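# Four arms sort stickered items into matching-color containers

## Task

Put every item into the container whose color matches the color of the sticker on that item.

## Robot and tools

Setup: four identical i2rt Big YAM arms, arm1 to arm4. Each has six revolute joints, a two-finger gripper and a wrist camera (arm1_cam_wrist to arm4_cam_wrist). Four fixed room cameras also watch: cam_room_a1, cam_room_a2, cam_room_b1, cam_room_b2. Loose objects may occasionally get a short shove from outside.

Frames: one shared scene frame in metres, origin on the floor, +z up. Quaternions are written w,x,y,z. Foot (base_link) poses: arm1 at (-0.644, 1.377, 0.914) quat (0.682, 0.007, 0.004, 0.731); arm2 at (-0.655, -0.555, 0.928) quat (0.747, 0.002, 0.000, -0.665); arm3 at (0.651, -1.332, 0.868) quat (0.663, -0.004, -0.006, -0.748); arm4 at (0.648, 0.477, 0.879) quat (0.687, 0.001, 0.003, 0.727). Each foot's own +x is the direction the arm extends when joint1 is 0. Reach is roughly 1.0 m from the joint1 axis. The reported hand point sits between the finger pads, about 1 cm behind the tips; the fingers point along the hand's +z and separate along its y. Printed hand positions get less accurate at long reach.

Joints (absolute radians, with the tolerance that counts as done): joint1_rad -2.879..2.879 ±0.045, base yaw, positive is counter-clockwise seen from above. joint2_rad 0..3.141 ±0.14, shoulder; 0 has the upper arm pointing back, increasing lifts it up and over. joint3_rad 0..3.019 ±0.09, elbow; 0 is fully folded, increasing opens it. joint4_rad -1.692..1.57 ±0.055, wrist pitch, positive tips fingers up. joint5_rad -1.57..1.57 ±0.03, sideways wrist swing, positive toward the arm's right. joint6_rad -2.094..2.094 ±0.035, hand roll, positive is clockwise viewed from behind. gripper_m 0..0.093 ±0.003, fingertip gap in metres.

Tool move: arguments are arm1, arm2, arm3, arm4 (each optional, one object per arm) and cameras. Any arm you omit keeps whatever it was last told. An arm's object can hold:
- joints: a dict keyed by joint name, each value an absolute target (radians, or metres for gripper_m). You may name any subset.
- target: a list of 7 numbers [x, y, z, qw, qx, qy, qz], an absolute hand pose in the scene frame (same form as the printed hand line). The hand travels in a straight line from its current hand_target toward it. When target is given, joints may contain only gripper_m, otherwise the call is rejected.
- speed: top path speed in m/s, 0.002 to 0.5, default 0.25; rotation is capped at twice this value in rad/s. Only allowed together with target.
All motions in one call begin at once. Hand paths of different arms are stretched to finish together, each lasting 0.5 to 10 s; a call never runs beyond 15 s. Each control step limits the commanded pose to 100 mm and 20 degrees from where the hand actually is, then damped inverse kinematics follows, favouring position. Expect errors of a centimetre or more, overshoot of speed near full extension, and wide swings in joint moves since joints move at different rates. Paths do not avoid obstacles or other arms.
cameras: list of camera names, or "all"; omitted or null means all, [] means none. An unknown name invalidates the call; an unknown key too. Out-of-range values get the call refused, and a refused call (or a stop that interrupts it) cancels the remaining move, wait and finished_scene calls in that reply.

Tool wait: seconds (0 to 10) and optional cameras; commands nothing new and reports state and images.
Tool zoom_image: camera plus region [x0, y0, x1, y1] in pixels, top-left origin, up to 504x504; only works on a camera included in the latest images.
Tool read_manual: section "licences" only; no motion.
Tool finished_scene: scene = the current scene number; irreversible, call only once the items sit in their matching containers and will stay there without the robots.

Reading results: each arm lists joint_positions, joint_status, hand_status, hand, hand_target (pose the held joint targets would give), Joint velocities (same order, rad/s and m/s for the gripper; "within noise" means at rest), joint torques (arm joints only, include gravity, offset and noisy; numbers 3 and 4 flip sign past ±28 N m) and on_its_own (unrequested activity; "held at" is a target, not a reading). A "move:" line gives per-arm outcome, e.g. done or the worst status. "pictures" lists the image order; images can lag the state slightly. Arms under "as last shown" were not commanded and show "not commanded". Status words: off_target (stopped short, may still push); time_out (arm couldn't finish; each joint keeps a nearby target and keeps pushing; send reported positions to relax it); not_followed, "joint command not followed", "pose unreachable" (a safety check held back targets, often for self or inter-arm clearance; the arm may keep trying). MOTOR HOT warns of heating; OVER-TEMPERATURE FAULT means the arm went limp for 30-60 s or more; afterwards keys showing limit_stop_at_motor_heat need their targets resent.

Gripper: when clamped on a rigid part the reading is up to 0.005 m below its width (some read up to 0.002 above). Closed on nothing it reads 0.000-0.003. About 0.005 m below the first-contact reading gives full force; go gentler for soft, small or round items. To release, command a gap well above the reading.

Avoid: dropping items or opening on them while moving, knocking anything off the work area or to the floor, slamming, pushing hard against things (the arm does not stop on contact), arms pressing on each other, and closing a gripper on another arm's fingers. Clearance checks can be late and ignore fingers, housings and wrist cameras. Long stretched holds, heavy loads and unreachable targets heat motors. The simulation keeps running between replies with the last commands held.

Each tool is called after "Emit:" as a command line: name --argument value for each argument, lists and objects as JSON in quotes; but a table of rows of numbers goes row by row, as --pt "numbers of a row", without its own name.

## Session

Emit:
move --arm1 '{"joints": {"joint1_rad": 1.501, "joint2_rad": 1.194, "joint3_rad": 1.798, "joint4_rad": -1.477, "joint5_rad": 0, "joint6_rad": 0, "gripper_m": 0.093}}' --arm2 '{"joints": {"joint1_rad": -1.686, "joint2_rad": 1.194, "joint3_rad": 1.798, "joint4_rad": -1.477, "joint5_rad": 0, "joint6_rad": 0, "gripper_m": 0.093}}' --arm3 '{"joints": {"joint1_rad": 1.691, "joint2_rad": 1.194, "joint3_rad": 1.798, "joint4_rad": -1.477, "joint5_rad": 0, "joint6_rad": 0, "gripper_m": 0.093}}' --arm4 '{"joints": {"joint1_rad": -1.627, "joint2_rad": 1.194, "joint3_rad": 1.798, "joint4_rad": -1.477, "joint5_rad": 0, "joint6_rad": 0, "gripper_m": 0.093}}' --cameras '["arm1_cam_wrist", "arm2_cam_wrist", "arm3_cam_wrist", "arm4_cam_wrist"]'

Scene clock: 1.93 s.
Joint torques (N m): arm1=[-1.67 -4.84 12.71 0.95 0.01 -0.05] | arm2=[0.62 -8.53 12.42 1.44 -0.03 -0.08] | arm3=[1.55 -7.65 11.54 0.98 0.09 -0.1] | arm4=[0.91 -7.88 10.29 0.69 0.06 0.17]
Motor temperatures (°C): arm1=[20 23 27 23 21 21 21] | arm2=[23 24 26 22 22 20 23] | arm3=[24 23 24 23 24 23 23] | arm4=[22 21 24 22 24 21 24]
Heat: arm1: hottest joint3_rad 27 °C; arm2: hottest joint3_rad 26 °C; arm3: hottest joint1_rad 24 °C; arm4: hottest joint3_rad 24 °C.
move: arm1 done; arm2 done; arm3 done; arm4 done
Joint velocities: within noise
arm1.joint_positions: joint1_rad=+1.499 joint2_rad=+1.191 joint3_rad=+1.768 joint4_rad=-1.468 joint5_rad=-0.001 joint6_rad=+0.007 gripper_m=+0.09306
arm1.joint_status: all done
arm1.hand: x=-1.0546 y=+1.3776 z=+1.4451 quat_wxyz=(+0.000, +0.940, -0.004, -0.341) (m; scene frame)
arm1.hand_target: x=-1.0533 y=+1.3768 z=+1.4566 quat_wxyz=(-0.001, +0.937, +0.000, -0.349) (m; scene frame)
arm1.hand_status: not commanded
arm2.joint_positions: joint1_rad=-1.685 joint2_rad=+1.189 joint3_rad=+1.772 joint4_rad=-1.463 joint5_rad=+0.000 joint6_rad=+0.015 gripper_m=+0.09310
arm2.joint_status: all done
arm2.hand: x=-1.0755 y=-0.5576 z=+1.4552 quat_wxyz=(-0.001, -0.941, +0.005, +0.338) (m; scene frame)
arm2.hand_target: x=-1.0741 y=-0.5572 z=+1.4635 quat_wxyz=(+0.001, -0.940, -0.001, +0.341) (m; scene frame)
arm2.hand_status: not commanded
arm3.joint_positions: joint1_rad=+1.684 joint2_rad=+1.189 joint3_rad=+1.763 joint4_rad=-1.472 joint5_rad=-0.001 joint6_rad=+0.006 gripper_m=+0.09306
arm3.joint_status: all done
arm3.hand: x=+1.0681 y=-1.3278 z=+1.3904 quat_wxyz=(-0.331, -0.004, -0.944, +0.006) (m; scene frame)
arm3.hand_target: x=+1.0684 y=-1.3250 z=+1.4039 quat_wxyz=(-0.342, +0.002, -0.940, +0.007) (m; scene frame)
arm3.hand_status: not commanded
arm4.joint_positions: joint1_rad=-1.627 joint2_rad=+1.189 joint3_rad=+1.766 joint4_rad=-1.467 joint5_rad=+0.000 joint6_rad=-0.012 gripper_m=+0.09311
arm4.joint_status: all done
arm4.hand: x=+1.0689 y=+0.4786 z=+1.4017 quat_wxyz=(-0.332, +0.006, -0.943, +0.004) (m; scene frame)
arm4.hand_target: x=+1.0685 y=+0.4788 z=+1.4133 quat_wxyz=(-0.340, +0.001, -0.941, +0.002) (m; scene frame)
arm4.hand_status: not commanded
pictures: arm1_cam_wrist, arm2_cam_wrist, arm3_cam_wrist, arm4_cam_wrist
Images, in order (width x height): arm1_cam_wrist 672x504, arm2_cam_wrist 672x504, arm3_cam_wrist 672x504, arm4_cam_wrist 672x504.

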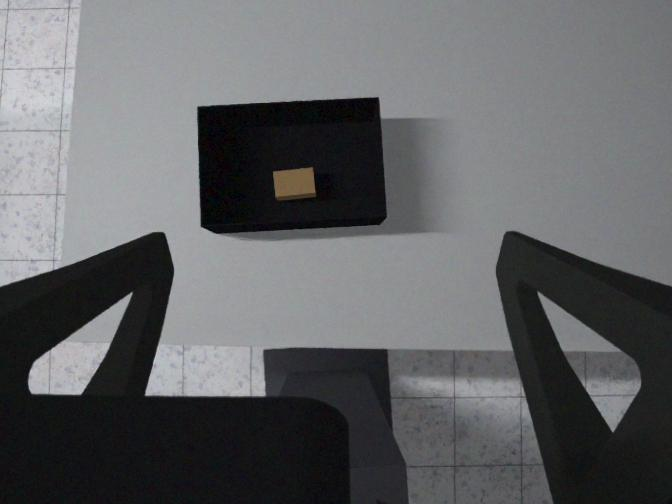

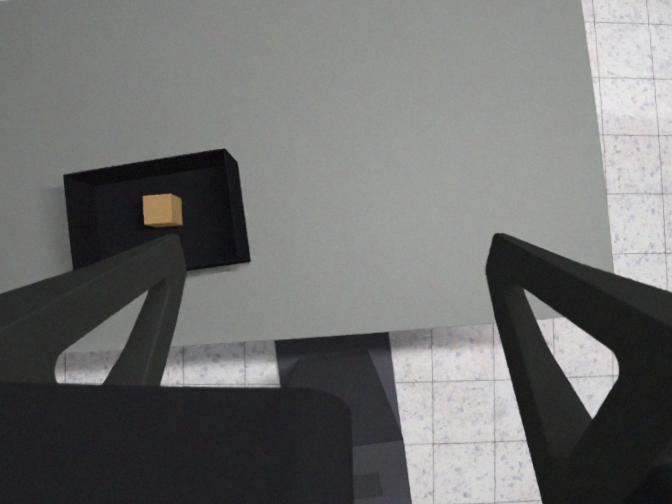

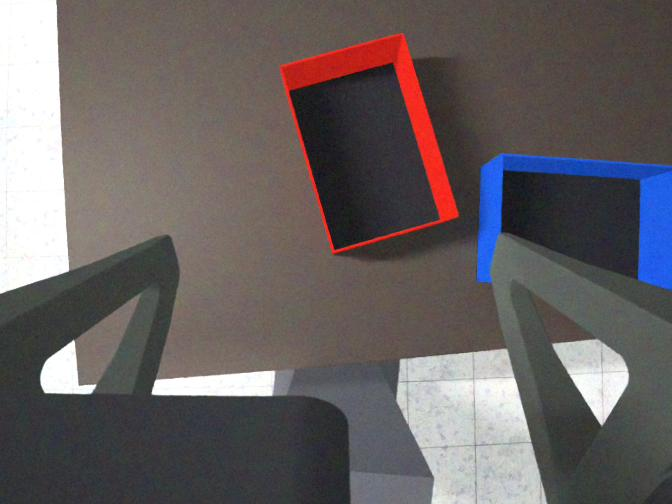

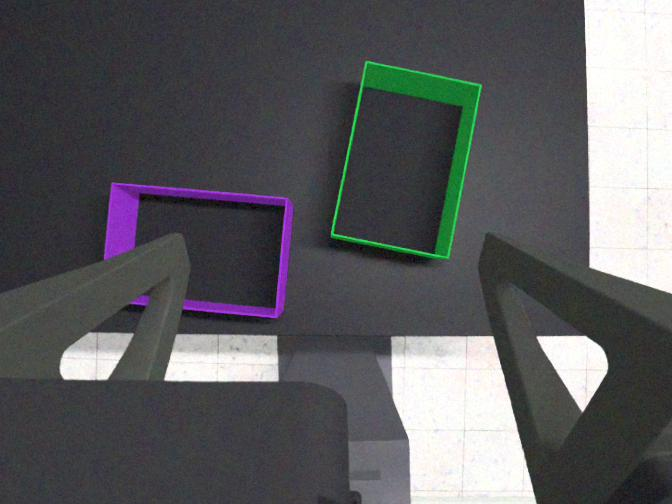

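Emit:
move --arm1 '{"target": [-1.215, 1.313, 0.92, -0.0120, -0.9604, -0.0419, 0.2753], "speed": 0.4}' --arm2 '{"target": [-1.19, -0.873, 0.92, -0.0072, -0.9610, -0.0252, 0.2755], "speed": 0.4}' --arm3 '{"joints": {"joint1_rad": -2.03, "joint2_rad": 0.695, "joint3_rad": 0.869, "joint4_rad": -1.222, "joint5_rad": 0, "joint6_rad": 0}}' --arm4 '{"joints": {"joint1_rad": 0.905, "joint2_rad": 0.695, "joint3_rad": 0.869, "joint4_rad": -1.222, "joint5_rad": 0, "joint6_rad": 0}}' --cameras '["arm1_cam_wrist", "arm2_cam_wrist", "cam_room_b1", "cam_room_b2"]'

Emit:
zoom_image --camera "cam_room_b1" --region '[200, 310, 300, 385]'

Emit:
zoom_image --camera "cam_room_b2" --region '[300, 290, 420, 380]'

Scene clock: 15.00 s.
Joint torques (N m): arm1=[-1.08 -13.74 10.3 1.7 -0.04 0.11] | arm2=[0.62 -19.49 12.08 2.18 0.43 0.21] | arm3=[0.56 -3.02 9.73 1.18 -0.05 -0.1] | arm4=[0.79 -3.14 9.95 1.22 0.13 0.16]
Motor temperatures (°C): arm1=[20 23 28 23 21 21 21] | arm2=[23 24 28 22 22 20 23] | arm3=[24 23 26 23 24 23 23] | arm4=[22 22 25 22 24 21 24]
Heat: arm1: hottest joint3_rad 28 °C; arm2: hottest joint3_rad 28 °C; arm3: hottest joint3_rad 26 °C; arm4: hottest joint3_rad 25 °C.
move: arm1 off_target; arm2 off_target; arm3 done; arm4 done
Joint velocities: within noise
arm1.joint_positions: joint1_rad=+1.609 joint2_rad=+1.833 joint3_rad=+0.994 joint4_rad=-0.248 joint5_rad=+0.013 joint6_rad=+0.019 gripper_m=+0.09306
arm1.joint_status: not commanded
arm1.hand: x=-1.1963 y=+1.3208 z=+0.8993 quat_wxyz=(+0.007, +0.968, +0.041, -0.247) (m; scene frame)
arm1.hand_target: x=-1.2141 y=+1.3130 z=+0.9204 quat_wxyz=(+0.012, +0.960, +0.042, -0.275) (m; scene frame)
arm1.hand_status: off_target (0.029 m and 3.4 deg from the pose sent, 0.553 m and 9.6 deg at the start)
arm2.joint_positions: joint1_rad=-1.072 joint2_rad=+1.939 joint3_rad=+1.168 joint4_rad=-0.369 joint5_rad=+0.281 joint6_rad=+0.476 gripper_m=+0.09310
arm2.joint_status: not commanded
arm2.hand: x=-1.1686 y=-0.8600 z=+0.9021 quat_wxyz=(+0.008, -0.967, -0.038, +0.251) (m; scene frame)
arm2.hand_target: x=-1.1888 y=-0.8722 z=+0.9207 quat_wxyz=(-0.007, -0.961, -0.025, +0.275) (m; scene frame)
arm2.hand_status: off_target (0.031 m and 3.7 deg from the pose sent, 0.632 m and 8.2 deg at the start)
arm3.joint_positions: joint1_rad=-2.020 joint2_rad=+0.704 joint3_rad=+0.867 joint4_rad=-1.227 joint5_rad=+0.002 joint6_rad=+0.005 gripper_m=+0.09306
arm3.joint_status: all done
arm3.hand: x=+0.4208 y=-1.1796 z=+1.1396 quat_wxyz=(+0.065, -0.929, +0.276, +0.238) (m; scene frame)
arm3.hand_target: x=+0.4222 y=-1.1775 z=+1.1435 quat_wxyz=(+0.068, -0.926, +0.278, +0.245) (m; scene frame)
arm3.hand_status: not commanded
arm4.joint_positions: joint1_rad=+0.902 joint2_rad=+0.707 joint3_rad=+0.857 joint4_rad=-1.234 joint5_rad=-0.002 joint6_rad=-0.011 gripper_m=+0.09311
arm4.joint_status: all done
arm4.hand: x=+0.4276 y=+0.6338 z=+1.1476 quat_wxyz=(-0.071, +0.927, -0.288, -0.231) (m; scene frame)
arm4.hand_target: x=+0.4252 y=+0.6352 z=+1.1580 quat_wxyz=(-0.075, +0.921, -0.291, -0.248) (m; scene frame)
arm4.hand_status: not commanded
pictures: arm1_cam_wrist, arm2_cam_wrist, cam_room_b1, cam_room_b2
Images, in order (width x height): arm1_cam_wrist 672x504, arm2_cam_wrist 672x504, cam_room_b1 672x504, cam_room_b2 672x504.

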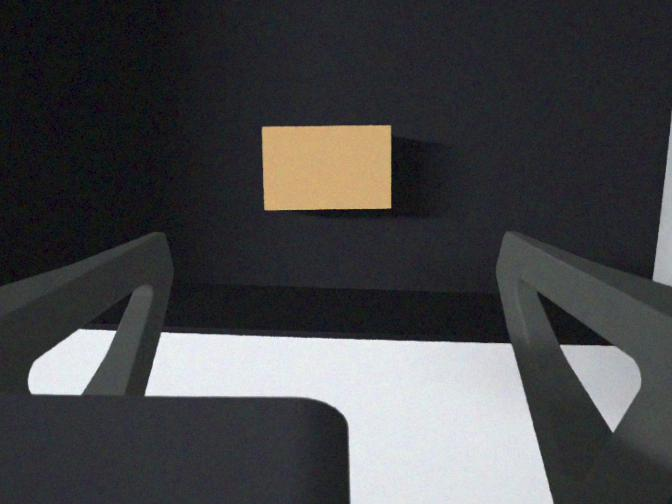

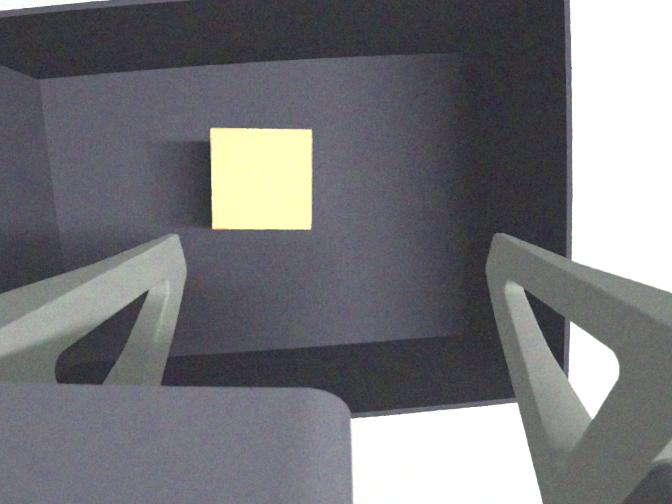

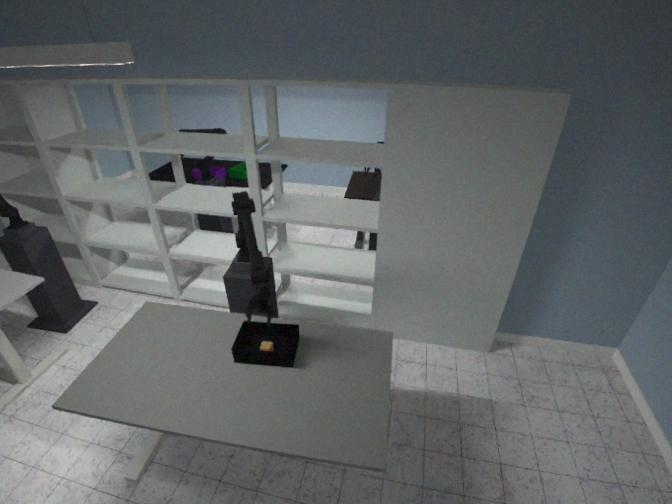

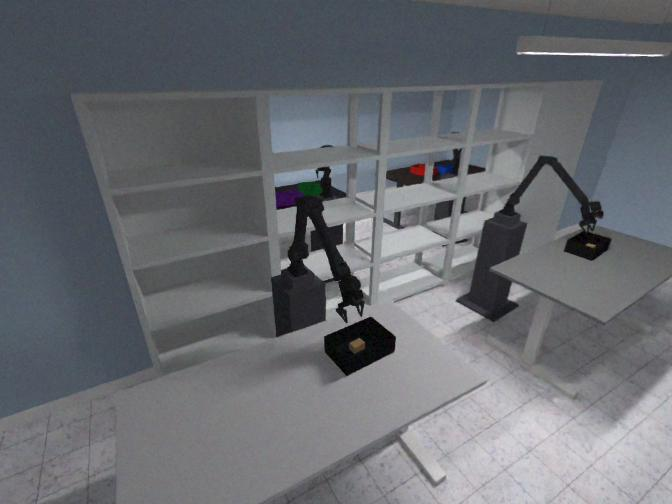

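Scaled by 5.040.

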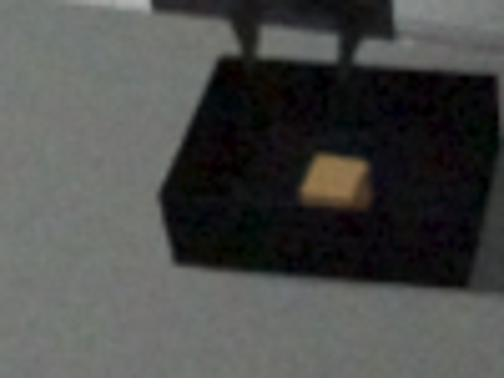

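Scaled by 4.200.

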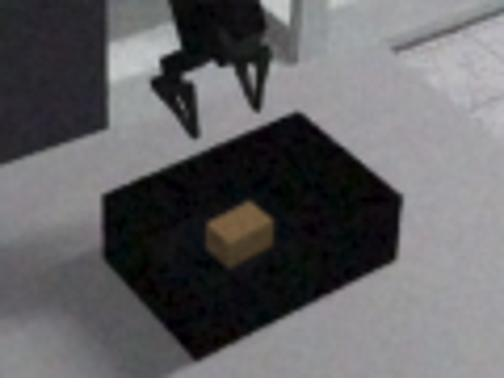

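Emit:
move --arm1 '{"target": [-1.23, 1.310, 0.81, -0.0120, -0.9604, -0.0419, 0.2753], "speed": 0.25}' --arm2 '{"target": [-1.197, -0.911, 0.82, -0.0072, -0.9610, -0.0252, 0.2755], "speed": 0.25}' --cameras '["arm1_cam_wrist", "arm2_cam_wrist"]'

Scene clock: 28.47 s.
Joint torques (N m): arm1=[-1.14 -14.04 9.06 1.51 0.11 0.02] | arm2=[0.85 -20.48 10.7 2.24 0.45 0.23] | arm3=[0.5 -3.02 9.73 1.14 -0.06 -0.1] | arm4=[0.79 -3.08 9.92 1.17 0.14 0.18]
Motor temperatures (°C): arm1=[20 23 29 23 21 21 21] | arm2=[23 25 30 22 22 20 23] | arm3=[24 23 26 23 24 23 23] | arm4=[22 22 27 22 24 21 24]
Heat: arm1: hottest joint3_rad 29 °C; arm2: hottest joint3_rad 30 °C; arm3: hottest joint3_rad 26 °C; arm4: hottest joint3_rad 27 °C.
move: arm1 off_target; arm2 off_target
Joint velocities: within noise
arm1.joint_positions: joint1_rad=+1.611 joint2_rad=+2.085 joint3_rad=+1.009 joint4_rad=-0.005 joint5_rad=+0.012 joint6_rad=+0.031 gripper_m=+0.09306
arm1.joint_status: not commanded
arm1.hand: x=-1.2066 y=+1.3191 z=+0.7960 quat_wxyz=(+0.010, +0.968, +0.036, -0.249) (m; scene frame)
arm1.hand_target: x=-1.2290 y=+1.3100 z=+0.8108 quat_wxyz=(+0.012, +0.960, +0.042, -0.275) (m; scene frame)
arm1.hand_status: off_target (0.029 m and 3.2 deg from the pose sent, 0.096 m and 3.4 deg at the start)
arm2.joint_positions: joint1_rad=-1.027 joint2_rad=+2.171 joint3_rad=+1.256 joint4_rad=-0.225 joint5_rad=+0.303 joint6_rad=+0.521 gripper_m=+0.09310
arm2.joint_status: not commanded
arm2.hand: x=-1.1792 y=-0.8973 z=+0.8114 quat_wxyz=(+0.006, -0.966, -0.036, +0.257) (m; scene frame)
arm2.hand_target: x=-1.1962 y=-0.9106 z=+0.8207 quat_wxyz=(-0.008, -0.961, -0.025, +0.275) (m; scene frame)
arm2.hand_status: off_target (0.024 m and 3.0 deg from the pose sent, 0.101 m and 3.7 deg at the start)
arm3, arm4: as last shown
arm3.hand: x=+0.4209 y=-1.1796 z=+1.1397 quat_wxyz=(+0.065, -0.929, +0.276, +0.238) (m; scene frame)
arm4.hand: x=+0.4276 y=+0.6338 z=+1.1477 quat_wxyz=(-0.071, +0.927, -0.288, -0.232) (m; scene frame)
arm4.hand_target: x=+0.4253 y=+0.6352 z=+1.1581 quat_wxyz=(-0.075, +0.921, -0.291, -0.248) (m; scene frame)
pictures: arm1_cam_wrist, arm2_cam_wrist
Images, in order (width x height): arm1_cam_wrist 672x504, arm2_cam_wrist 672x504.

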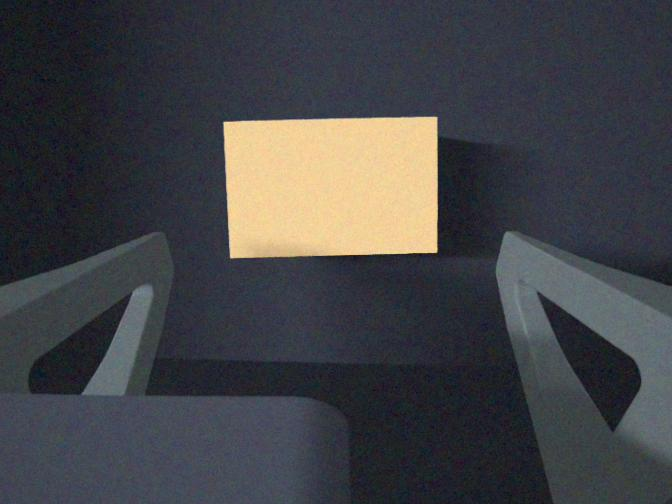

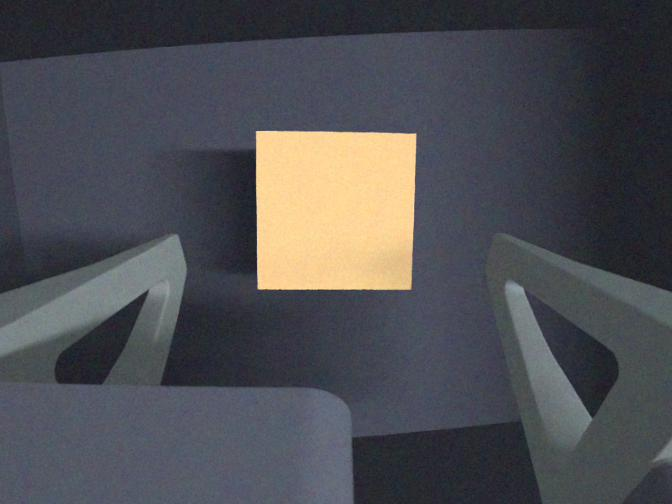

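Emit:
move --arm1 '{"target": [-1.232, 1.311, 0.745, -0.0120, -0.9604, -0.0419, 0.2753], "speed": 0.15}' --arm2 '{"target": [-1.197, -0.906, 0.745, -0.0072, -0.9610, -0.0252, 0.2755], "speed": 0.15}' --cameras '[]'

Emit:
move --arm1 '{"joints": {"gripper_m": 0.057}}' --arm2 '{"joints": {"gripper_m": 0.044}}' --cameras '[]'

Emit:
move --arm1 '{"target": [-1.20, 1.312, 0.93, -0.0120, -0.9604, -0.0419, 0.2753], "speed": 0.35}' --arm2 '{"target": [-1.17, -0.895, 0.93, -0.0072, -0.9610, -0.0252, 0.2755], "speed": 0.35}' --cameras '["arm1_cam_wrist", "arm2_cam_wrist"]'

Emit:
move --arm1 '{"joints": {"joint1_rad": 1.5, "joint2_rad": 0.9, "joint3_rad": 1.3, "joint4_rad": -0.1, "joint5_rad": 0, "joint6_rad": 0}}' --arm2 '{"joints": {"joint1_rad": -1.6, "joint2_rad": 0.9, "joint3_rad": 1.3, "joint4_rad": -0.1, "joint5_rad": 0, "joint6_rad": 0}}' --cameras '["cam_room_b1", "cam_room_b2", "arm1_cam_wrist", "arm2_cam_wrist"]'

Scene clock: 42.83 s.
Joint torques (N m): arm1=[-1.32 -13.86 7.13 1.74 0.1 -0.03] | arm2=[0.26 -20.37 9.33 2.24 0.32 0.13] | arm3=[0.67 -2.96 9.74 1.2 -0.04 -0.1] | arm4=[0.56 -2.55 9.99 1.18 0.15 0.12]
Motor temperatures (°C): arm1=[20 24 30 23 21 21 21] | arm2=[23 26 30 22 22 20 23] | arm3=[24 23 26 23 24 23 23] | arm4=[22 22 28 22 24 21 24]
Heat: arm1: hottest joint3_rad 30 °C; arm2: hottest joint3_rad 30 °C; arm3: hottest joint3_rad 26 °C; arm4: hottest joint3_rad 28 °C.
move: arm1 off_target; arm2 off_target
Joint velocities: within noise
arm1.joint_positions: joint1_rad=+1.611 joint2_rad=+2.230 joint3_rad=+1.060 joint4_rad=+0.125 joint5_rad=+0.011 joint6_rad=+0.033 gripper_m=+0.09305
arm1.joint_status: not commanded
arm1.hand: x=-1.2231 y=+1.3173 z=+0.7465 quat_wxyz=(+0.011, +0.963, +0.035, -0.267) (m; scene frame)
arm1.hand_target: x=-1.2317 y=+1.3110 z=+0.7451 quat_wxyz=(+0.012, +0.960, +0.042, -0.275) (m; scene frame)
arm1.hand_status: off_target (0.011 m and 1.2 deg from the pose sent, 0.058 m and 3.2 deg at the start)
arm2.joint_positions: joint1_rad=-1.027 joint2_rad=+2.319 joint3_rad=+1.284 joint4_rad=-0.089 joint5_rad=+0.303 joint6_rad=+0.522 gripper_m=+0.09309
arm2.joint_status: not commanded
arm2.hand: x=-1.1812 y=-0.8988 z=+0.7447 quat_wxyz=(+0.002, -0.964, -0.034, +0.263) (m; scene frame)
arm2.hand_target: x=-1.1964 y=-0.9057 z=+0.7456 quat_wxyz=(-0.007, -0.961, -0.025, +0.276) (m; scene frame)
arm2.hand_status: off_target (0.017 m and 2.1 deg from the pose sent, 0.069 m and 3.0 deg at the start)
arm3, arm4: as last shown
pictures: none
No camera images: "cameras" was empty.

Scene clock: 43.43 s.
Joint torques (N m): arm1=[-0.44 -13.57 7.19 1.69 0.12 -0.03] | arm2=[0.26 -20.19 9.33 2.24 0.31 0.12] | arm3=[0.67 -3.02 9.73 1.17 -0.05 -0.1] | arm4=[0.79 -2.96 9.92 1.32 0.13 0.14]
Motor temperatures (°C): arm1=[20 24 30 23 21 21 21] | arm2=[23 26 30 22 22 20 23] | arm3=[24 23 26 23 24 23 23] | arm4=[22 22 28 22 24 21 24]
Heat: arm1: hottest joint3_rad 30 °C; arm2: hottest joint3_rad 30 °C; arm3: hottest joint3_rad 26 °C; arm4: hottest joint3_rad 28 °C.
move: arm1 off_target; arm2 off_target
Joint velocities: within noise
arm1.joint_positions: joint1_rad=+1.611 joint2_rad=+2.230 joint3_rad=+1.060 joint4_rad=+0.126 joint5_rad=+0.011 joint6_rad=+0.033 gripper_m=+0.06908
arm1.joint_status: gripper_m off_target (ended at +0.06911, target +0.05700)
arm1.hand: x=-1.2232 y=+1.3173 z=+0.7466 quat_wxyz=(+0.012, +0.963, +0.035, -0.267) (m; scene frame)
arm1.hand_target: x=-1.2317 y=+1.3110 z=+0.7451 quat_wxyz=(+0.012, +0.960, +0.042, -0.275) (m; scene frame)
arm1.hand_status: not commanded
arm2.joint_positions: joint1_rad=-1.027 joint2_rad=+2.319 joint3_rad=+1.284 joint4_rad=-0.089 joint5_rad=+0.303 joint6_rad=+0.522 gripper_m=+0.05305
arm2.joint_status: gripper_m off_target (ended at +0.05307, target +0.04400)
arm2.hand: x=-1.1813 y=-0.8988 z=+0.7448 quat_wxyz=(+0.002, -0.964, -0.034, +0.263) (m; scene frame)
arm2.hand_target: x=-1.1964 y=-0.9057 z=+0.7456 quat_wxyz=(-0.007, -0.961, -0.025, +0.275) (m; scene frame)
arm2.hand_status: not commanded
arm3, arm4: as last shown
pictures: none
No camera images: "cameras" was empty.

Scene clock: 44.73 s.
Joint torques (N m): arm1=[-1.2 -11.4 8.91 0.91 0.14 0] | arm2=[1.38 -17.49 8.61 1.26 0.42 0.2] | arm3=[0.62 -2.9 9.73 1.2 -0.05 -0.1] | arm4=[1.08 -3.25 9.81 1.26 0.15 0.17]
Motor temperatures (°C): arm1=[20 24 30 23 21 21 21] | arm2=[23 26 30 22 22 20 23] | arm3=[24 23 26 23 24 23 23] | arm4=[22 22 28 22 24 21 24]
Heat: arm1: hottest joint3_rad 30 °C; arm2: hottest joint3_rad 30 °C; arm3: hottest joint3_rad 26 °C; arm4: hottest joint3_rad 28 °C.
move: arm1 done; arm2 off_target
Joint velocities: within noise
arm1.joint_positions: joint1_rad=+1.612 joint2_rad=+1.759 joint3_rad=+0.980 joint4_rad=-0.234 joint5_rad=+0.013 joint6_rad=+0.033 gripper_m=+0.06908
arm1.joint_status: not commanded
arm1.hand: x=-1.2016 y=+1.3181 z=+0.9351 quat_wxyz=(+0.012, +0.959, +0.036, -0.282) (m; scene frame)
arm1.hand_target: x=-1.1999 y=+1.3120 z=+0.9300 quat_wxyz=(+0.012, +0.960, +0.042, -0.275) (m; scene frame)
arm1.hand_status: done (0.008 m and 1.1 deg from the pose sent, 0.185 m and 1.2 deg at the start)
arm2.joint_positions: joint1_rad=-1.027 joint2_rad=+1.894 joint3_rad=+1.221 joint4_rad=-0.380 joint5_rad=+0.308 joint6_rad=+0.527 gripper_m=+0.05304
arm2.joint_status: not commanded
arm2.hand: x=-1.1790 y=-0.8965 z=+0.9494 quat_wxyz=(-0.017, -0.956, -0.025, +0.292) (m; scene frame)
arm2.hand_target: x=-1.1698 y=-0.8948 z=+0.9304 quat_wxyz=(-0.007, -0.961, -0.025, +0.276) (m; scene frame)
arm2.hand_status: off_target (0.021 m and 2.3 deg from the pose sent, 0.186 m and 2.1 deg at the start)
arm3, arm4: as last shown
arm4.hand_target: x=+0.4252 y=+0.6352 z=+1.1581 quat_wxyz=(-0.075, +0.921, -0.291, -0.248) (m; scene frame)
pictures: arm1_cam_wrist, arm2_cam_wrist
Images, in order (width x height): arm1_cam_wrist 672x504, arm2_cam_wrist 672x504.

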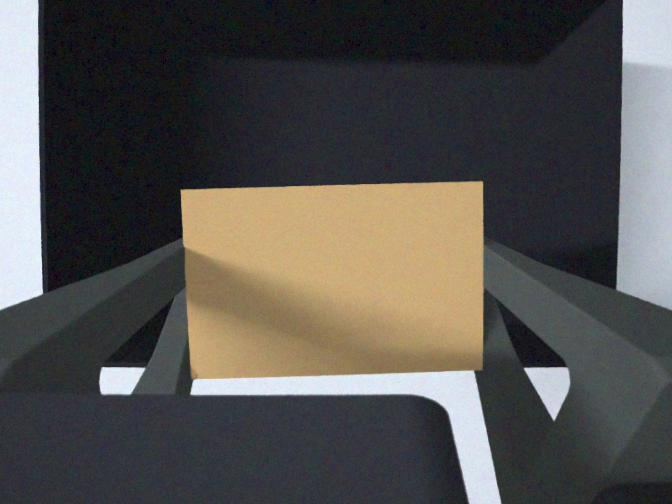

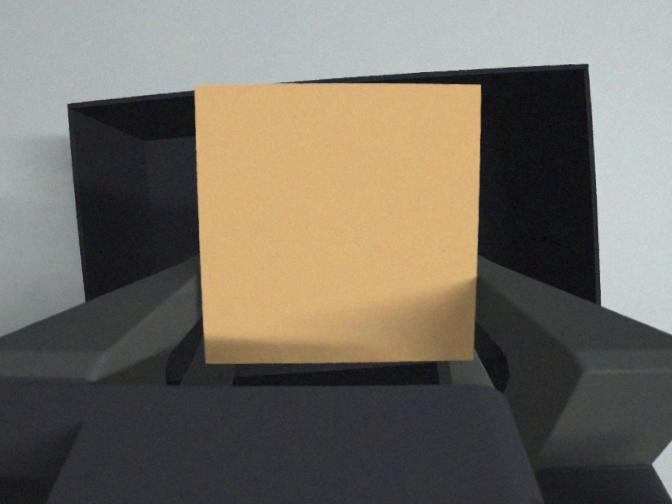

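Scene clock: 46.47 s.
Joint torques (N m): arm1=[-1.32 -2.67 12 1.47 -0.04 -0.03] | arm2=[0.91 -5.36 12.49 2.52 -0.09 -0.07] | arm3=[0.62 -3.08 9.74 1.17 -0.05 -0.1] | arm4=[0.73 -2.78 9.95 1.22 0.19 0.14]
Motor temperatures (°C): arm1=[20 24 30 23 21 21 21] | arm2=[23 26 30 22 22 20 23] | arm3=[24 23 26 23 24 23 23] | arm4=[22 22 28 22 24 21 24]
Heat: arm1: hottest joint3_rad 30 °C; arm2: hottest joint3_rad 30 °C; arm3: hottest joint3_rad 26 °C; arm4: hottest joint3_rad 28 °C.
move: arm1 done; arm2 done
Joint velocities: within noise
arm1.joint_positions: joint1_rad=+1.490 joint2_rad=+0.906 joint3_rad=+1.290 joint4_rad=-0.100 joint5_rad=+0.001 joint6_rad=+0.008 gripper_m=+0.06909
arm1.joint_status: all done
arm1.hand: x=-1.0648 y=+1.3812 z=+1.6032 quat_wxyz=(-0.002, +0.593, -0.005, -0.805) (m; scene frame)
arm1.hand_target: x=-1.0595 y=+1.3769 z=+1.6113 quat_wxyz=(-0.002, +0.587, +0.000, -0.809) (m; scene frame)
arm1.hand_status: not commanded
arm2.joint_positions: joint1_rad=-1.603 joint2_rad=+0.896 joint3_rad=+1.287 joint4_rad=-0.104 joint5_rad=+0.002 joint6_rad=+0.014 gripper_m=+0.05305
arm2.joint_status: all done
arm2.hand: x=-1.0823 y=-0.5931 z=+1.6112 quat_wxyz=(-0.039, -0.599, -0.022, +0.800) (m; scene frame)
arm2.hand_target: x=-1.0814 y=-0.5943 z=+1.6179 quat_wxyz=(-0.034, -0.594, -0.027, +0.803) (m; scene frame)
arm2.hand_status: not commanded
arm3, arm4: as last shown
pictures: arm1_cam_wrist, arm2_cam_wrist, cam_room_b1, cam_room_b2
Images, in order (width x height): arm1_cam_wrist 672x504, arm2_cam_wrist 672x504, cam_room_b1 672x504, cam_room_b2 672x504.

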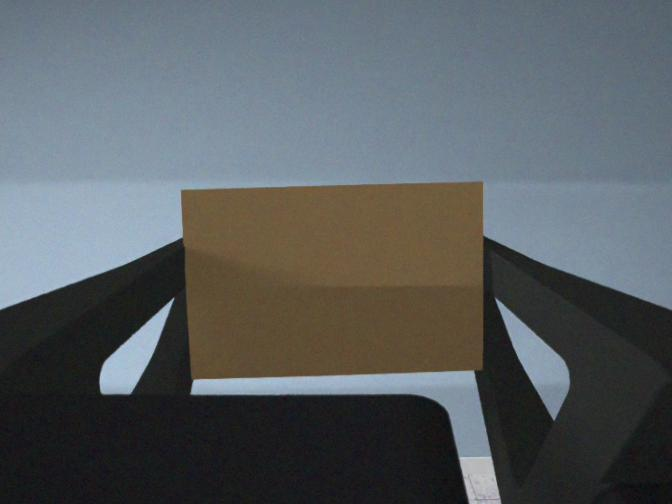

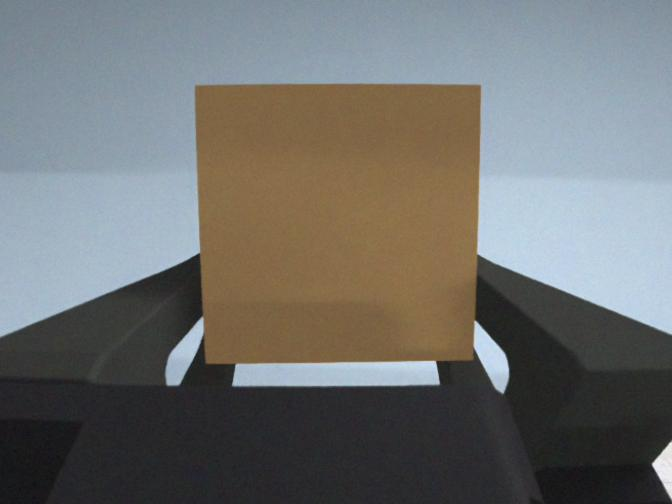

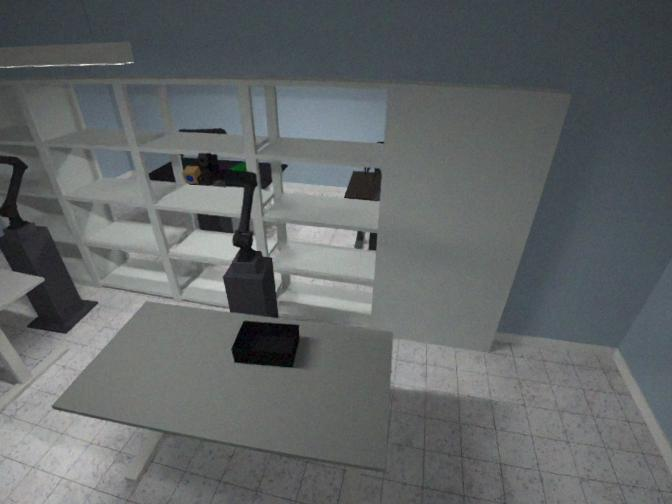

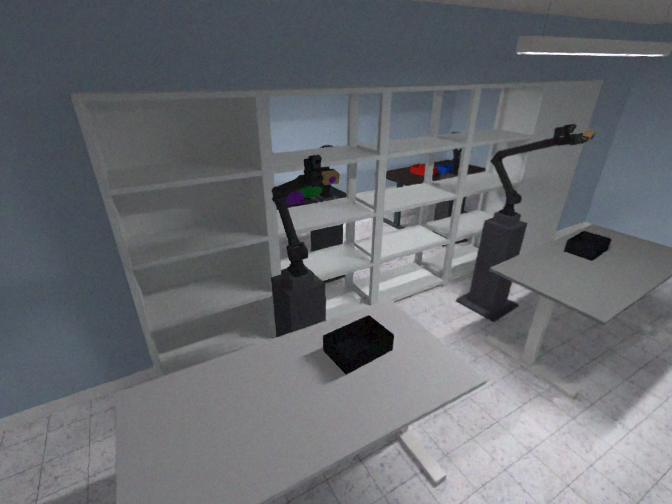

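Emit:
zoom_image --camera "cam_room_b2" --region '[270, 150, 370, 220]'

Emit:
zoom_image --camera "cam_room_b1" --region '[160, 140, 260, 215]'

Emit:
move --arm1 '{"joints": {"joint1_rad": -2.26, "joint2_rad": 0.695, "joint3_rad": 0.869, "joint4_rad": -1.222, "joint5_rad": 0, "joint6_rad": 0}}' --arm2 '{"joints": {"joint1_rad": 0.97, "joint2_rad": 0.695, "joint3_rad": 0.869, "joint4_rad": -1.222, "joint5_rad": 0, "joint6_rad": 0}}' --cameras '[]'

Emit:
move --arm1 '{"target": [-0.003, 0.91, 1.115, 0.2621, 0.2970, 0.9143, -0.0852], "speed": 0.4}' --arm2 '{"target": [0.0, -0.90, 1.115, 0.2675, 0.2309, 0.9331, -0.0662], "speed": 0.4}' --cameras '[]'

Emit:
move --arm1 '{"target": [-0.003, 0.91, 0.998, 0.2621, 0.2970, 0.9143, -0.0852], "speed": 0.13}' --arm2 '{"target": [0.0, -0.90, 0.99, 0.2675, 0.2309, 0.9331, -0.0662], "speed": 0.13}' --cameras '["arm1_cam_wrist", "arm2_cam_wrist"]'

Scaled by 5.040.

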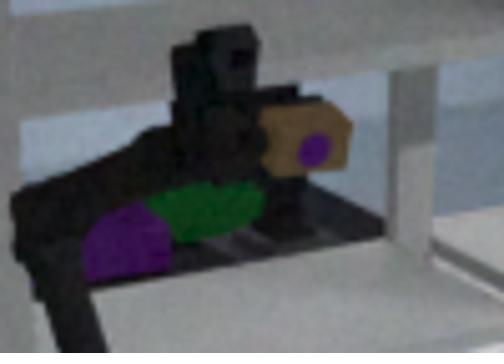

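Scaled by 5.040.

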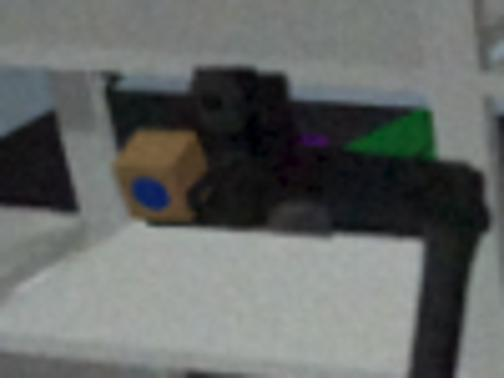

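Scene clock: 57.30 s.
Joint torques (N m): arm1=[-2.37 -0.67 13.93 0.76 0 0.02] | arm2=[1.03 -3.96 12.48 1.29 0.12 -0.06] | arm3=[0.62 -2.9 9.73 1.17 -0.06 -0.1] | arm4=[0.91 -3.31 9.99 1.18 0.17 0.13]
Motor temperatures (°C): arm1=[20 24 31 23 21 21 22] | arm2=[23 25 31 22 22 20 23] | arm3=[24 23 27 23 24 23 23] | arm4=[22 22 29 22 24 21 24]
Heat: arm1: hottest joint3_rad 31 °C; arm2: hottest joint3_rad 31 °C; arm3: hottest joint3_rad 27 °C; arm4: hottest joint3_rad 29 °C.
move: arm1 done; arm2 done
Joint velocities: within noise
arm1.joint_positions: joint1_rad=-2.254 joint2_rad=+0.708 joint3_rad=+0.841 joint4_rad=-1.214 joint5_rad=+0.002 joint6_rad=+0.006 gripper_m=+0.06919
arm1.joint_status: all done
arm1.hand: x=-0.4174 y=+1.2188 z=+1.1725 quat_wxyz=(-0.224, -0.296, -0.926, +0.075) (m; scene frame)
arm1.hand_target: x=-0.4172 y=+1.2172 z=+1.1884 quat_wxyz=(-0.239, -0.295, -0.922, +0.080) (m; scene frame)
arm1.hand_status: not commanded
arm2.joint_positions: joint1_rad=+0.967 joint2_rad=+0.708 joint3_rad=+0.857 joint4_rad=-1.211 joint5_rad=-0.003 joint6_rad=+0.012 gripper_m=+0.05305
arm2.joint_status: all done
arm2.hand: x=-0.4118 y=-0.6851 z=+1.1985 quat_wxyz=(-0.246, -0.239, -0.938, +0.056) (m; scene frame)
arm2.hand_target: x=-0.4138 y=-0.6836 z=+1.2064 quat_wxyz=(-0.251, -0.232, -0.938, +0.060) (m; scene frame)
arm2.hand_status: not commanded
arm3, arm4: as last shown
arm4.hand_target: x=+0.4252 y=+0.6352 z=+1.1580 quat_wxyz=(-0.075, +0.921, -0.291, -0.248) (m; scene frame)
pictures: none
No camera images: "cameras" was empty.

Scene clock: 59.57 s.
Joint torques (N m): arm1=[-2.26 -19.9 17.44 0.83 -0.05 -0.04] | arm2=[1.38 -21.3 17.02 1.24 0.15 -0.04] | arm3=[0.56 -2.96 9.74 1.2 -0.05 -0.1] | arm4=[0.91 -3.02 10.03 1.18 0.14 0.14]
Motor temperatures (°C): arm1=[20 24 32 23 21 21 22] | arm2=[23 25 32 22 22 20 23] | arm3=[24 23 27 23 24 23 23] | arm4=[22 21 29 22 24 21 24]
Heat: arm1: hottest joint3_rad 32 °C; arm2: hottest joint3_rad 32 °C; arm3: hottest joint3_rad 27 °C; arm4: hottest joint3_rad 29 °C.
move: arm1 off_target; arm2 off_target
Joint velocities: within noise
arm1.joint_positions: joint1_rad=-2.261 joint2_rad=+2.104 joint3_rad=+2.024 joint4_rad=-0.979 joint5_rad=-0.006 joint6_rad=+0.004 gripper_m=+0.06919
arm1.joint_status: not commanded
arm1.hand: x=-0.0115 y=+0.9267 z=+1.0798 quat_wxyz=(-0.234, -0.297, -0.923, +0.075) (m; scene frame)
arm1.hand_target: x=-0.0049 y=+0.9115 z=+1.1153 quat_wxyz=(-0.263, -0.297, -0.914, +0.086) (m; scene frame)
arm1.hand_status: off_target (0.040 m and 3.5 deg from the pose sent, 0.520 m and 4.7 deg at the start)
arm2.joint_positions: joint1_rad=+0.967 joint2_rad=+1.951 joint3_rad=+1.746 joint4_rad=-0.845 joint5_rad=+0.002 joint6_rad=+0.012 gripper_m=+0.05305
arm2.joint_status: not commanded
arm2.hand: x=-0.0180 y=-0.8943 z=+1.0941 quat_wxyz=(-0.250, -0.239, -0.936, +0.060) (m; scene frame)
arm2.hand_target: x=-0.0014 y=-0.8991 z=+1.1152 quat_wxyz=(-0.268, -0.231, -0.933, +0.066) (m; scene frame)
arm2.hand_status: off_target (0.028 m and 2.3 deg from the pose sent, 0.472 m and 3.0 deg at the start)
arm3, arm4: as last shown
pictures: none
No camera images: "cameras" was empty.

Scene clock: 61.07 s.
Joint torques (N m): arm1=[-2.67 -18.02 10.61 1.74 -0.05 0.01] | arm2=[1.2 -20.48 10.1 2.62 0.05 -0.03] | arm3=[0.56 -2.84 9.7 1.18 -0.06 -0.1] | arm4=[0.73 -3.14 10.04 1.28 0.16 0.17]
Motor temperatures (°C): arm1=[20 24 32 23 21 21 22] | arm2=[23 25 32 22 22 20 23] | arm3=[24 23 27 23 24 23 23] | arm4=[22 21 29 22 24 21 24]
Heat: arm1: hottest joint3_rad 32 °C; arm2: hottest joint3_rad 32 °C; arm3: hottest joint3_rad 27 °C; arm4: hottest joint3_rad 29 °C.
move: arm1 off_target; arm2 off_target
Joint velocities: within noise
arm1.joint_positions: joint1_rad=-2.262 joint2_rad=+2.141 joint3_rad=+1.897 joint4_rad=-0.739 joint5_rad=-0.007 joint6_rad=+0.004 gripper_m=+0.06919
arm1.joint_status: not commanded
arm1.hand: x=+0.0005 y=+0.9166 z=+1.0183 quat_wxyz=(-0.269, -0.294, -0.913, +0.086) (m; scene frame)
arm1.hand_target: x=-0.0034 y=+0.9105 z=+0.9982 quat_wxyz=(-0.262, -0.297, -0.914, +0.085) (m; scene frame)
arm1.hand_status: off_target (0.022 m and 0.9 deg from the pose sent, 0.084 m and 3.5 deg at the start)
arm2.joint_positions: joint1_rad=+0.967 joint2_rad=+2.035 joint3_rad=+1.646 joint4_rad=-0.599 joint5_rad=+0.003 joint6_rad=+0.011 gripper_m=+0.05305
arm2.joint_status: not commanded
arm2.hand: x=-0.0011 y=-0.9029 z=+1.0163 quat_wxyz=(-0.279, -0.237, -0.928, +0.067) (m; scene frame)
arm2.hand_target: x=-0.0009 y=-0.8995 z=+0.9903 quat_wxyz=(-0.267, -0.231, -0.933, +0.066) (m; scene frame)
arm2.hand_status: off_target (0.026 m and 1.6 deg from the pose sent, 0.106 m and 2.3 deg at the start)
arm3.joint_positions: joint1_rad=-2.020 joint2_rad=+0.704 joint3_rad=+0.867 joint4_rad=-1.227 joint5_rad=+0.002 joint6_rad=+0.005 gripper_m=+0.09306
arm3.joint_status: not commanded
arm3.hand: x=+0.4209 y=-1.1796 z=+1.1397 quat_wxyz=(+0.065, -0.929, +0.276, +0.238) (m; scene frame)
arm3.hand_target: x=+0.4222 y=-1.1775 z=+1.1435 quat_wxyz=(+0.068, -0.926, +0.278, +0.245) (m; scene frame)
arm3.hand_status: not commanded
arm4.joint_positions: joint1_rad=+0.902 joint2_rad=+0.707 joint3_rad=+0.857 joint4_rad=-1.234 joint5_rad=-0.002 joint6_rad=-0.011 gripper_m=+0.09311
arm4.joint_status: not commanded
arm4.hand: x=+0.4276 y=+0.6338 z=+1.1477 quat_wxyz=(-0.071, +0.927, -0.288, -0.232) (m; scene frame)
arm4.hand_target: x=+0.4252 y=+0.6352 z=+1.1580 quat_wxyz=(-0.075, +0.921, -0.291, -0.248) (m; scene frame)
arm4.hand_status: not commanded
pictures: arm1_cam_wrist, arm2_cam_wrist
Images, in order (width x height): arm1_cam_wrist 672x504, arm2_cam_wrist 672x504.

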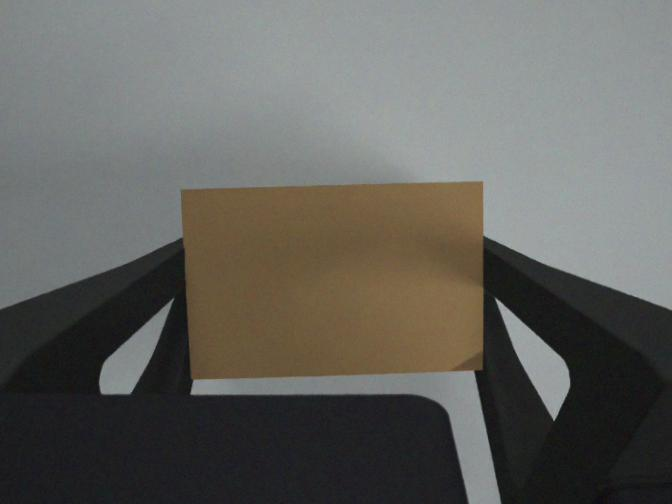

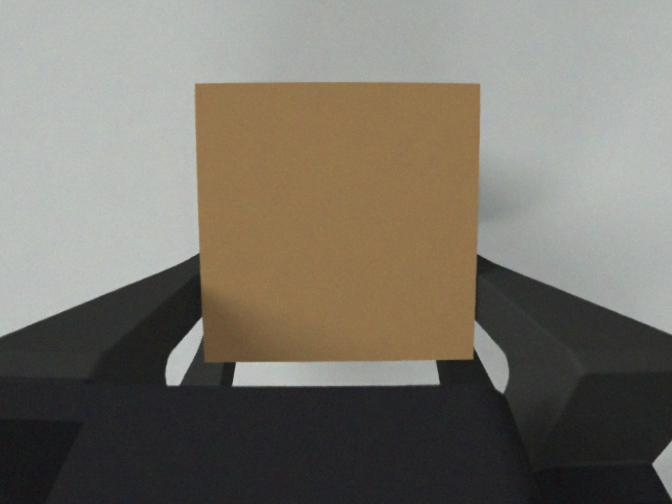

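Emit:
move --arm1 '{"joints": {"gripper_m": 0.091}}' --arm2 '{"joints": {"gripper_m": 0.09}}' --cameras '[]'

Emit:
move --arm1 '{"target": [-0.06, 0.95, 1.11, 0.2621, 0.2970, 0.9143, -0.0852], "speed": 0.3}' --arm2 '{"target": [-0.06, -0.87, 1.10, 0.2675, 0.2309, 0.9331, -0.0662], "speed": 0.3}' --cameras '[]'

Emit:
move --arm1 '{"target": [-0.40, 1.20, 1.18, 0.2621, 0.2970, 0.9143, -0.0852], "speed": 0.45}' --arm2 '{"target": [-0.40, -0.69, 1.19, 0.2675, 0.2309, 0.9331, -0.0662], "speed": 0.45}' --arm3 '{"target": [0.012, -0.912, 1.12, 0.0662, -0.9331, 0.2309, 0.2675], "speed": 0.3}' --arm4 '{"target": [0.008, 0.935, 1.12, 0.0829, -0.9168, 0.2891, 0.2628], "speed": 0.3}' --cameras '["arm3_cam_wrist", "arm4_cam_wrist"]'

Scene clock: 71.03 s.
Joint torques (N m): arm1=[-2.49 -18.67 11.19 1.72 -0.05 -0.01] | arm2=[1.14 -20.42 10.11 2.63 0.06 -0.04] | arm3=[0.67 -2.96 9.78 1.2 -0.06 -0.11] | arm4=[0.97 -3.55 9.88 1.16 0.15 0.15]
Motor temperatures (°C): arm1=[20 24 31 23 21 21 22] | arm2=[23 25 32 22 22 20 24] | arm3=[24 23 27 23 24 23 23] | arm4=[22 21 30 22 24 21 24]
Heat: arm1: hottest joint3_rad 31 °C; arm2: hottest joint3_rad 32 °C; arm3: hottest joint3_rad 27 °C; arm4: hottest joint3_rad 30 °C.
move: arm1 done; arm2 done
Joint velocities: within noise
arm1.joint_positions: joint1_rad=-2.262 joint2_rad=+2.149 joint3_rad=+1.889 joint4_rad=-0.739 joint5_rad=-0.007 joint6_rad=+0.004 gripper_m=+0.09096
arm1.joint_status: all done
arm1.hand: x=-0.0016 y=+0.9180 z=+1.0087 quat_wxyz=(-0.263, -0.295, -0.915, +0.084) (m; scene frame)
arm1.hand_target: x=-0.0035 y=+0.9105 z=+0.9981 quat_wxyz=(-0.262, -0.297, -0.914, +0.085) (m; scene frame)
arm1.hand_status: not commanded
arm2.joint_positions: joint1_rad=+0.967 joint2_rad=+2.035 joint3_rad=+1.646 joint4_rad=-0.599 joint5_rad=+0.003 joint6_rad=+0.011 gripper_m=+0.08993
arm2.joint_status: all done
arm2.hand: x=-0.0011 y=-0.9029 z=+1.0163 quat_wxyz=(-0.279, -0.237, -0.928, +0.067) (m; scene frame)
arm2.hand_target: x=-0.0009 y=-0.8995 z=+0.9903 quat_wxyz=(-0.267, -0.231, -0.933, +0.066) (m; scene frame)
arm2.hand_status: not commanded
arm3, arm4: as last shown
pictures: none
No camera images: "cameras" was empty.

Scene clock: 72.27 s.
Joint torques (N m): arm1=[-3.08 -15.56 11.95 0.92 -0.07 -0.09] | arm2=[1.08 -17.73 10.51 1.36 0.01 -0.04] | arm3=[0.67 -2.84 9.77 1.22 -0.05 -0.09] | arm4=[1.49 -3.19 9.98 1.14 0.15 0.14]
Motor temperatures (°C): arm1=[20 24 31 23 21 21 22] | arm2=[23 25 32 22 22 20 24] | arm3=[24 23 27 23 24 23 23] | arm4=[22 21 30 22 24 21 24]
Heat: arm1: hottest joint3_rad 31 °C; arm2: hottest joint3_rad 32 °C; arm3: hottest joint3_rad 27 °C; arm4: hottest joint3_rad 30 °C.
move: arm1 off_target; arm2 off_target
Joint velocities: within noise
arm1.joint_positions: joint1_rad=-2.263 joint2_rad=+1.889 joint3_rad=+1.755 joint4_rad=-0.848 joint5_rad=-0.008 joint6_rad=+0.006 gripper_m=+0.09096
arm1.joint_status: not commanded
arm1.hand: x=-0.0556 y=+0.9569 z=+1.1170 quat_wxyz=(-0.270, -0.295, -0.913, +0.086) (m; scene frame)
arm1.hand_target: x=-0.0601 y=+0.9501 z=+1.1101 quat_wxyz=(-0.262, -0.297, -0.914, +0.085) (m; scene frame)
arm1.hand_status: off_target (0.011 m and 0.9 deg from the pose sent, 0.121 m and 0.3 deg at the start)
arm2.joint_positions: joint1_rad=+0.967 joint2_rad=+1.776 joint3_rad=+1.540 joint4_rad=-0.727 joint5_rad=+0.003 joint6_rad=+0.010 gripper_m=+0.08993
arm2.joint_status: not commanded
arm2.hand: x=-0.0573 y=-0.8736 z=+1.1243 quat_wxyz=(-0.291, -0.236, -0.925, +0.070) (m; scene frame)
arm2.hand_target: x=-0.0605 y=-0.8697 z=+1.1002 quat_wxyz=(-0.267, -0.231, -0.933, +0.066) (m; scene frame)
arm2.hand_status: off_target (0.025 m and 2.9 deg from the pose sent, 0.107 m and 1.6 deg at the start)
arm3, arm4: as last shown
pictures: none
No camera images: "cameras" was empty.

Scene clock: 74.97 s.
Joint torques (N m): arm1=[-1.96 0.56 11.74 0.96 -0.03 -0.04] | arm2=[1.44 -2.61 10.47 1.28 0.15 0.02] | arm3=[0.5 -23.77 14.39 0.64 -0.11 -0.13] | arm4=[0.44 -23.82 12.97 0.46 0.19 0.03]
Motor temperatures (°C): arm1=[20 24 32 23 21 21 22] | arm2=[23 25 32 22 22 20 23] | arm3=[24 23 27 23 24 23 23] | arm4=[22 22 31 22 24 21 24]
Heat: arm1: hottest joint3_rad 32 °C; arm2: hottest joint3_rad 32 °C; arm3: hottest joint3_rad 27 °C; arm4: hottest joint3_rad 31 °C.
move: arm1 done; arm2 off_target; arm3 off_target; arm4 off_target
Joint velocities: within noise
arm1.joint_positions: joint1_rad=-2.269 joint2_rad=+0.723 joint3_rad=+0.841 joint4_rad=-1.103 joint5_rad=-0.011 joint6_rad=+0.001 gripper_m=+0.09096
arm1.joint_status: not commanded
arm1.hand: x=-0.3976 y=+1.2023 z=+1.1821 quat_wxyz=(-0.269, -0.295, -0.913, +0.085) (m; scene frame)
arm1.hand_target: x=-0.4000 y=+1.2001 z=+1.1800 quat_wxyz=(-0.262, -0.297, -0.914, +0.085) (m; scene frame)
arm1.hand_status: done (0.004 m and 0.9 deg from the pose sent, 0.426 m and 1.0 deg at the start)
arm2.joint_positions: joint1_rad=+0.968 joint2_rad=+0.704 joint3_rad=+0.833 joint4_rad=-1.108 joint5_rad=+0.004 joint6_rad=+0.010 gripper_m=+0.08993
arm2.joint_status: not commanded
arm2.hand: x=-0.3970 y=-0.6940 z=+1.2005 quat_wxyz=(-0.283, -0.236, -0.927, +0.069) (m; scene frame)
arm2.hand_target: x=-0.4001 y=-0.6901 z=+1.1901 quat_wxyz=(-0.268, -0.231, -0.933, +0.066) (m; scene frame)
arm2.hand_status: off_target (0.012 m and 2.1 deg from the pose sent, 0.394 m and 3.0 deg at the start)
arm3.joint_positions: joint1_rad=-2.022 joint2_rad=+2.016 joint3_rad=+2.029 joint4_rad=-1.062 joint5_rad=-0.042 joint6_rad=-0.085 gripper_m=+0.09306
arm3.joint_status: not commanded
arm3.hand: x=+0.0160 y=-0.9275 z=+1.0964 quat_wxyz=(+0.058, -0.939, +0.230, +0.249) (m; scene frame)
arm3.hand_target: x=+0.0131 y=-0.9129 z=+1.1198 quat_wxyz=(+0.067, -0.933, +0.231, +0.268) (m; scene frame)
arm3.hand_status: off_target (0.029 m and 2.5 deg from the pose sent, 0.489 m and 6.2 deg at the start)
arm4.joint_positions: joint1_rad=+0.902 joint2_rad=+2.094 joint3_rad=+2.130 joint4_rad=-1.075 joint5_rad=-0.002 joint6_rad=-0.011 gripper_m=+0.09311
arm4.joint_status: not commanded
arm4.hand: x=+0.0135 y=+0.9241 z=+1.1072 quat_wxyz=(-0.077, +0.921, -0.286, -0.252) (m; scene frame)
arm4.hand_target: x=+0.0088 y=+0.9346 z=+1.1197 quat_wxyz=(-0.083, +0.917, -0.289, -0.263) (m; scene frame)
arm4.hand_status: off_target (0.018 m and 1.5 deg from the pose sent, 0.517 m and 4.0 deg at the start)
pictures: arm3_cam_wrist, arm4_cam_wrist
Images, in order (width x height): arm3_cam_wrist 672x504, arm4_cam_wrist 672x504.

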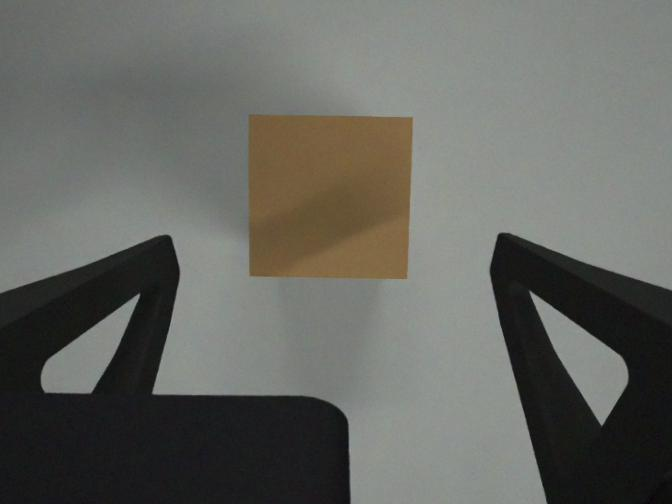

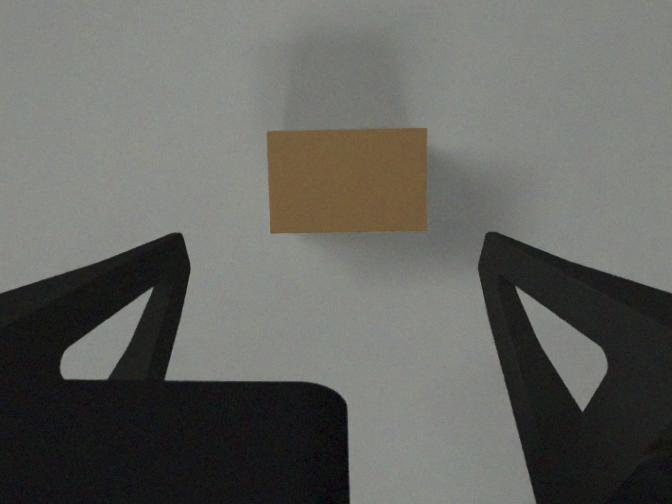

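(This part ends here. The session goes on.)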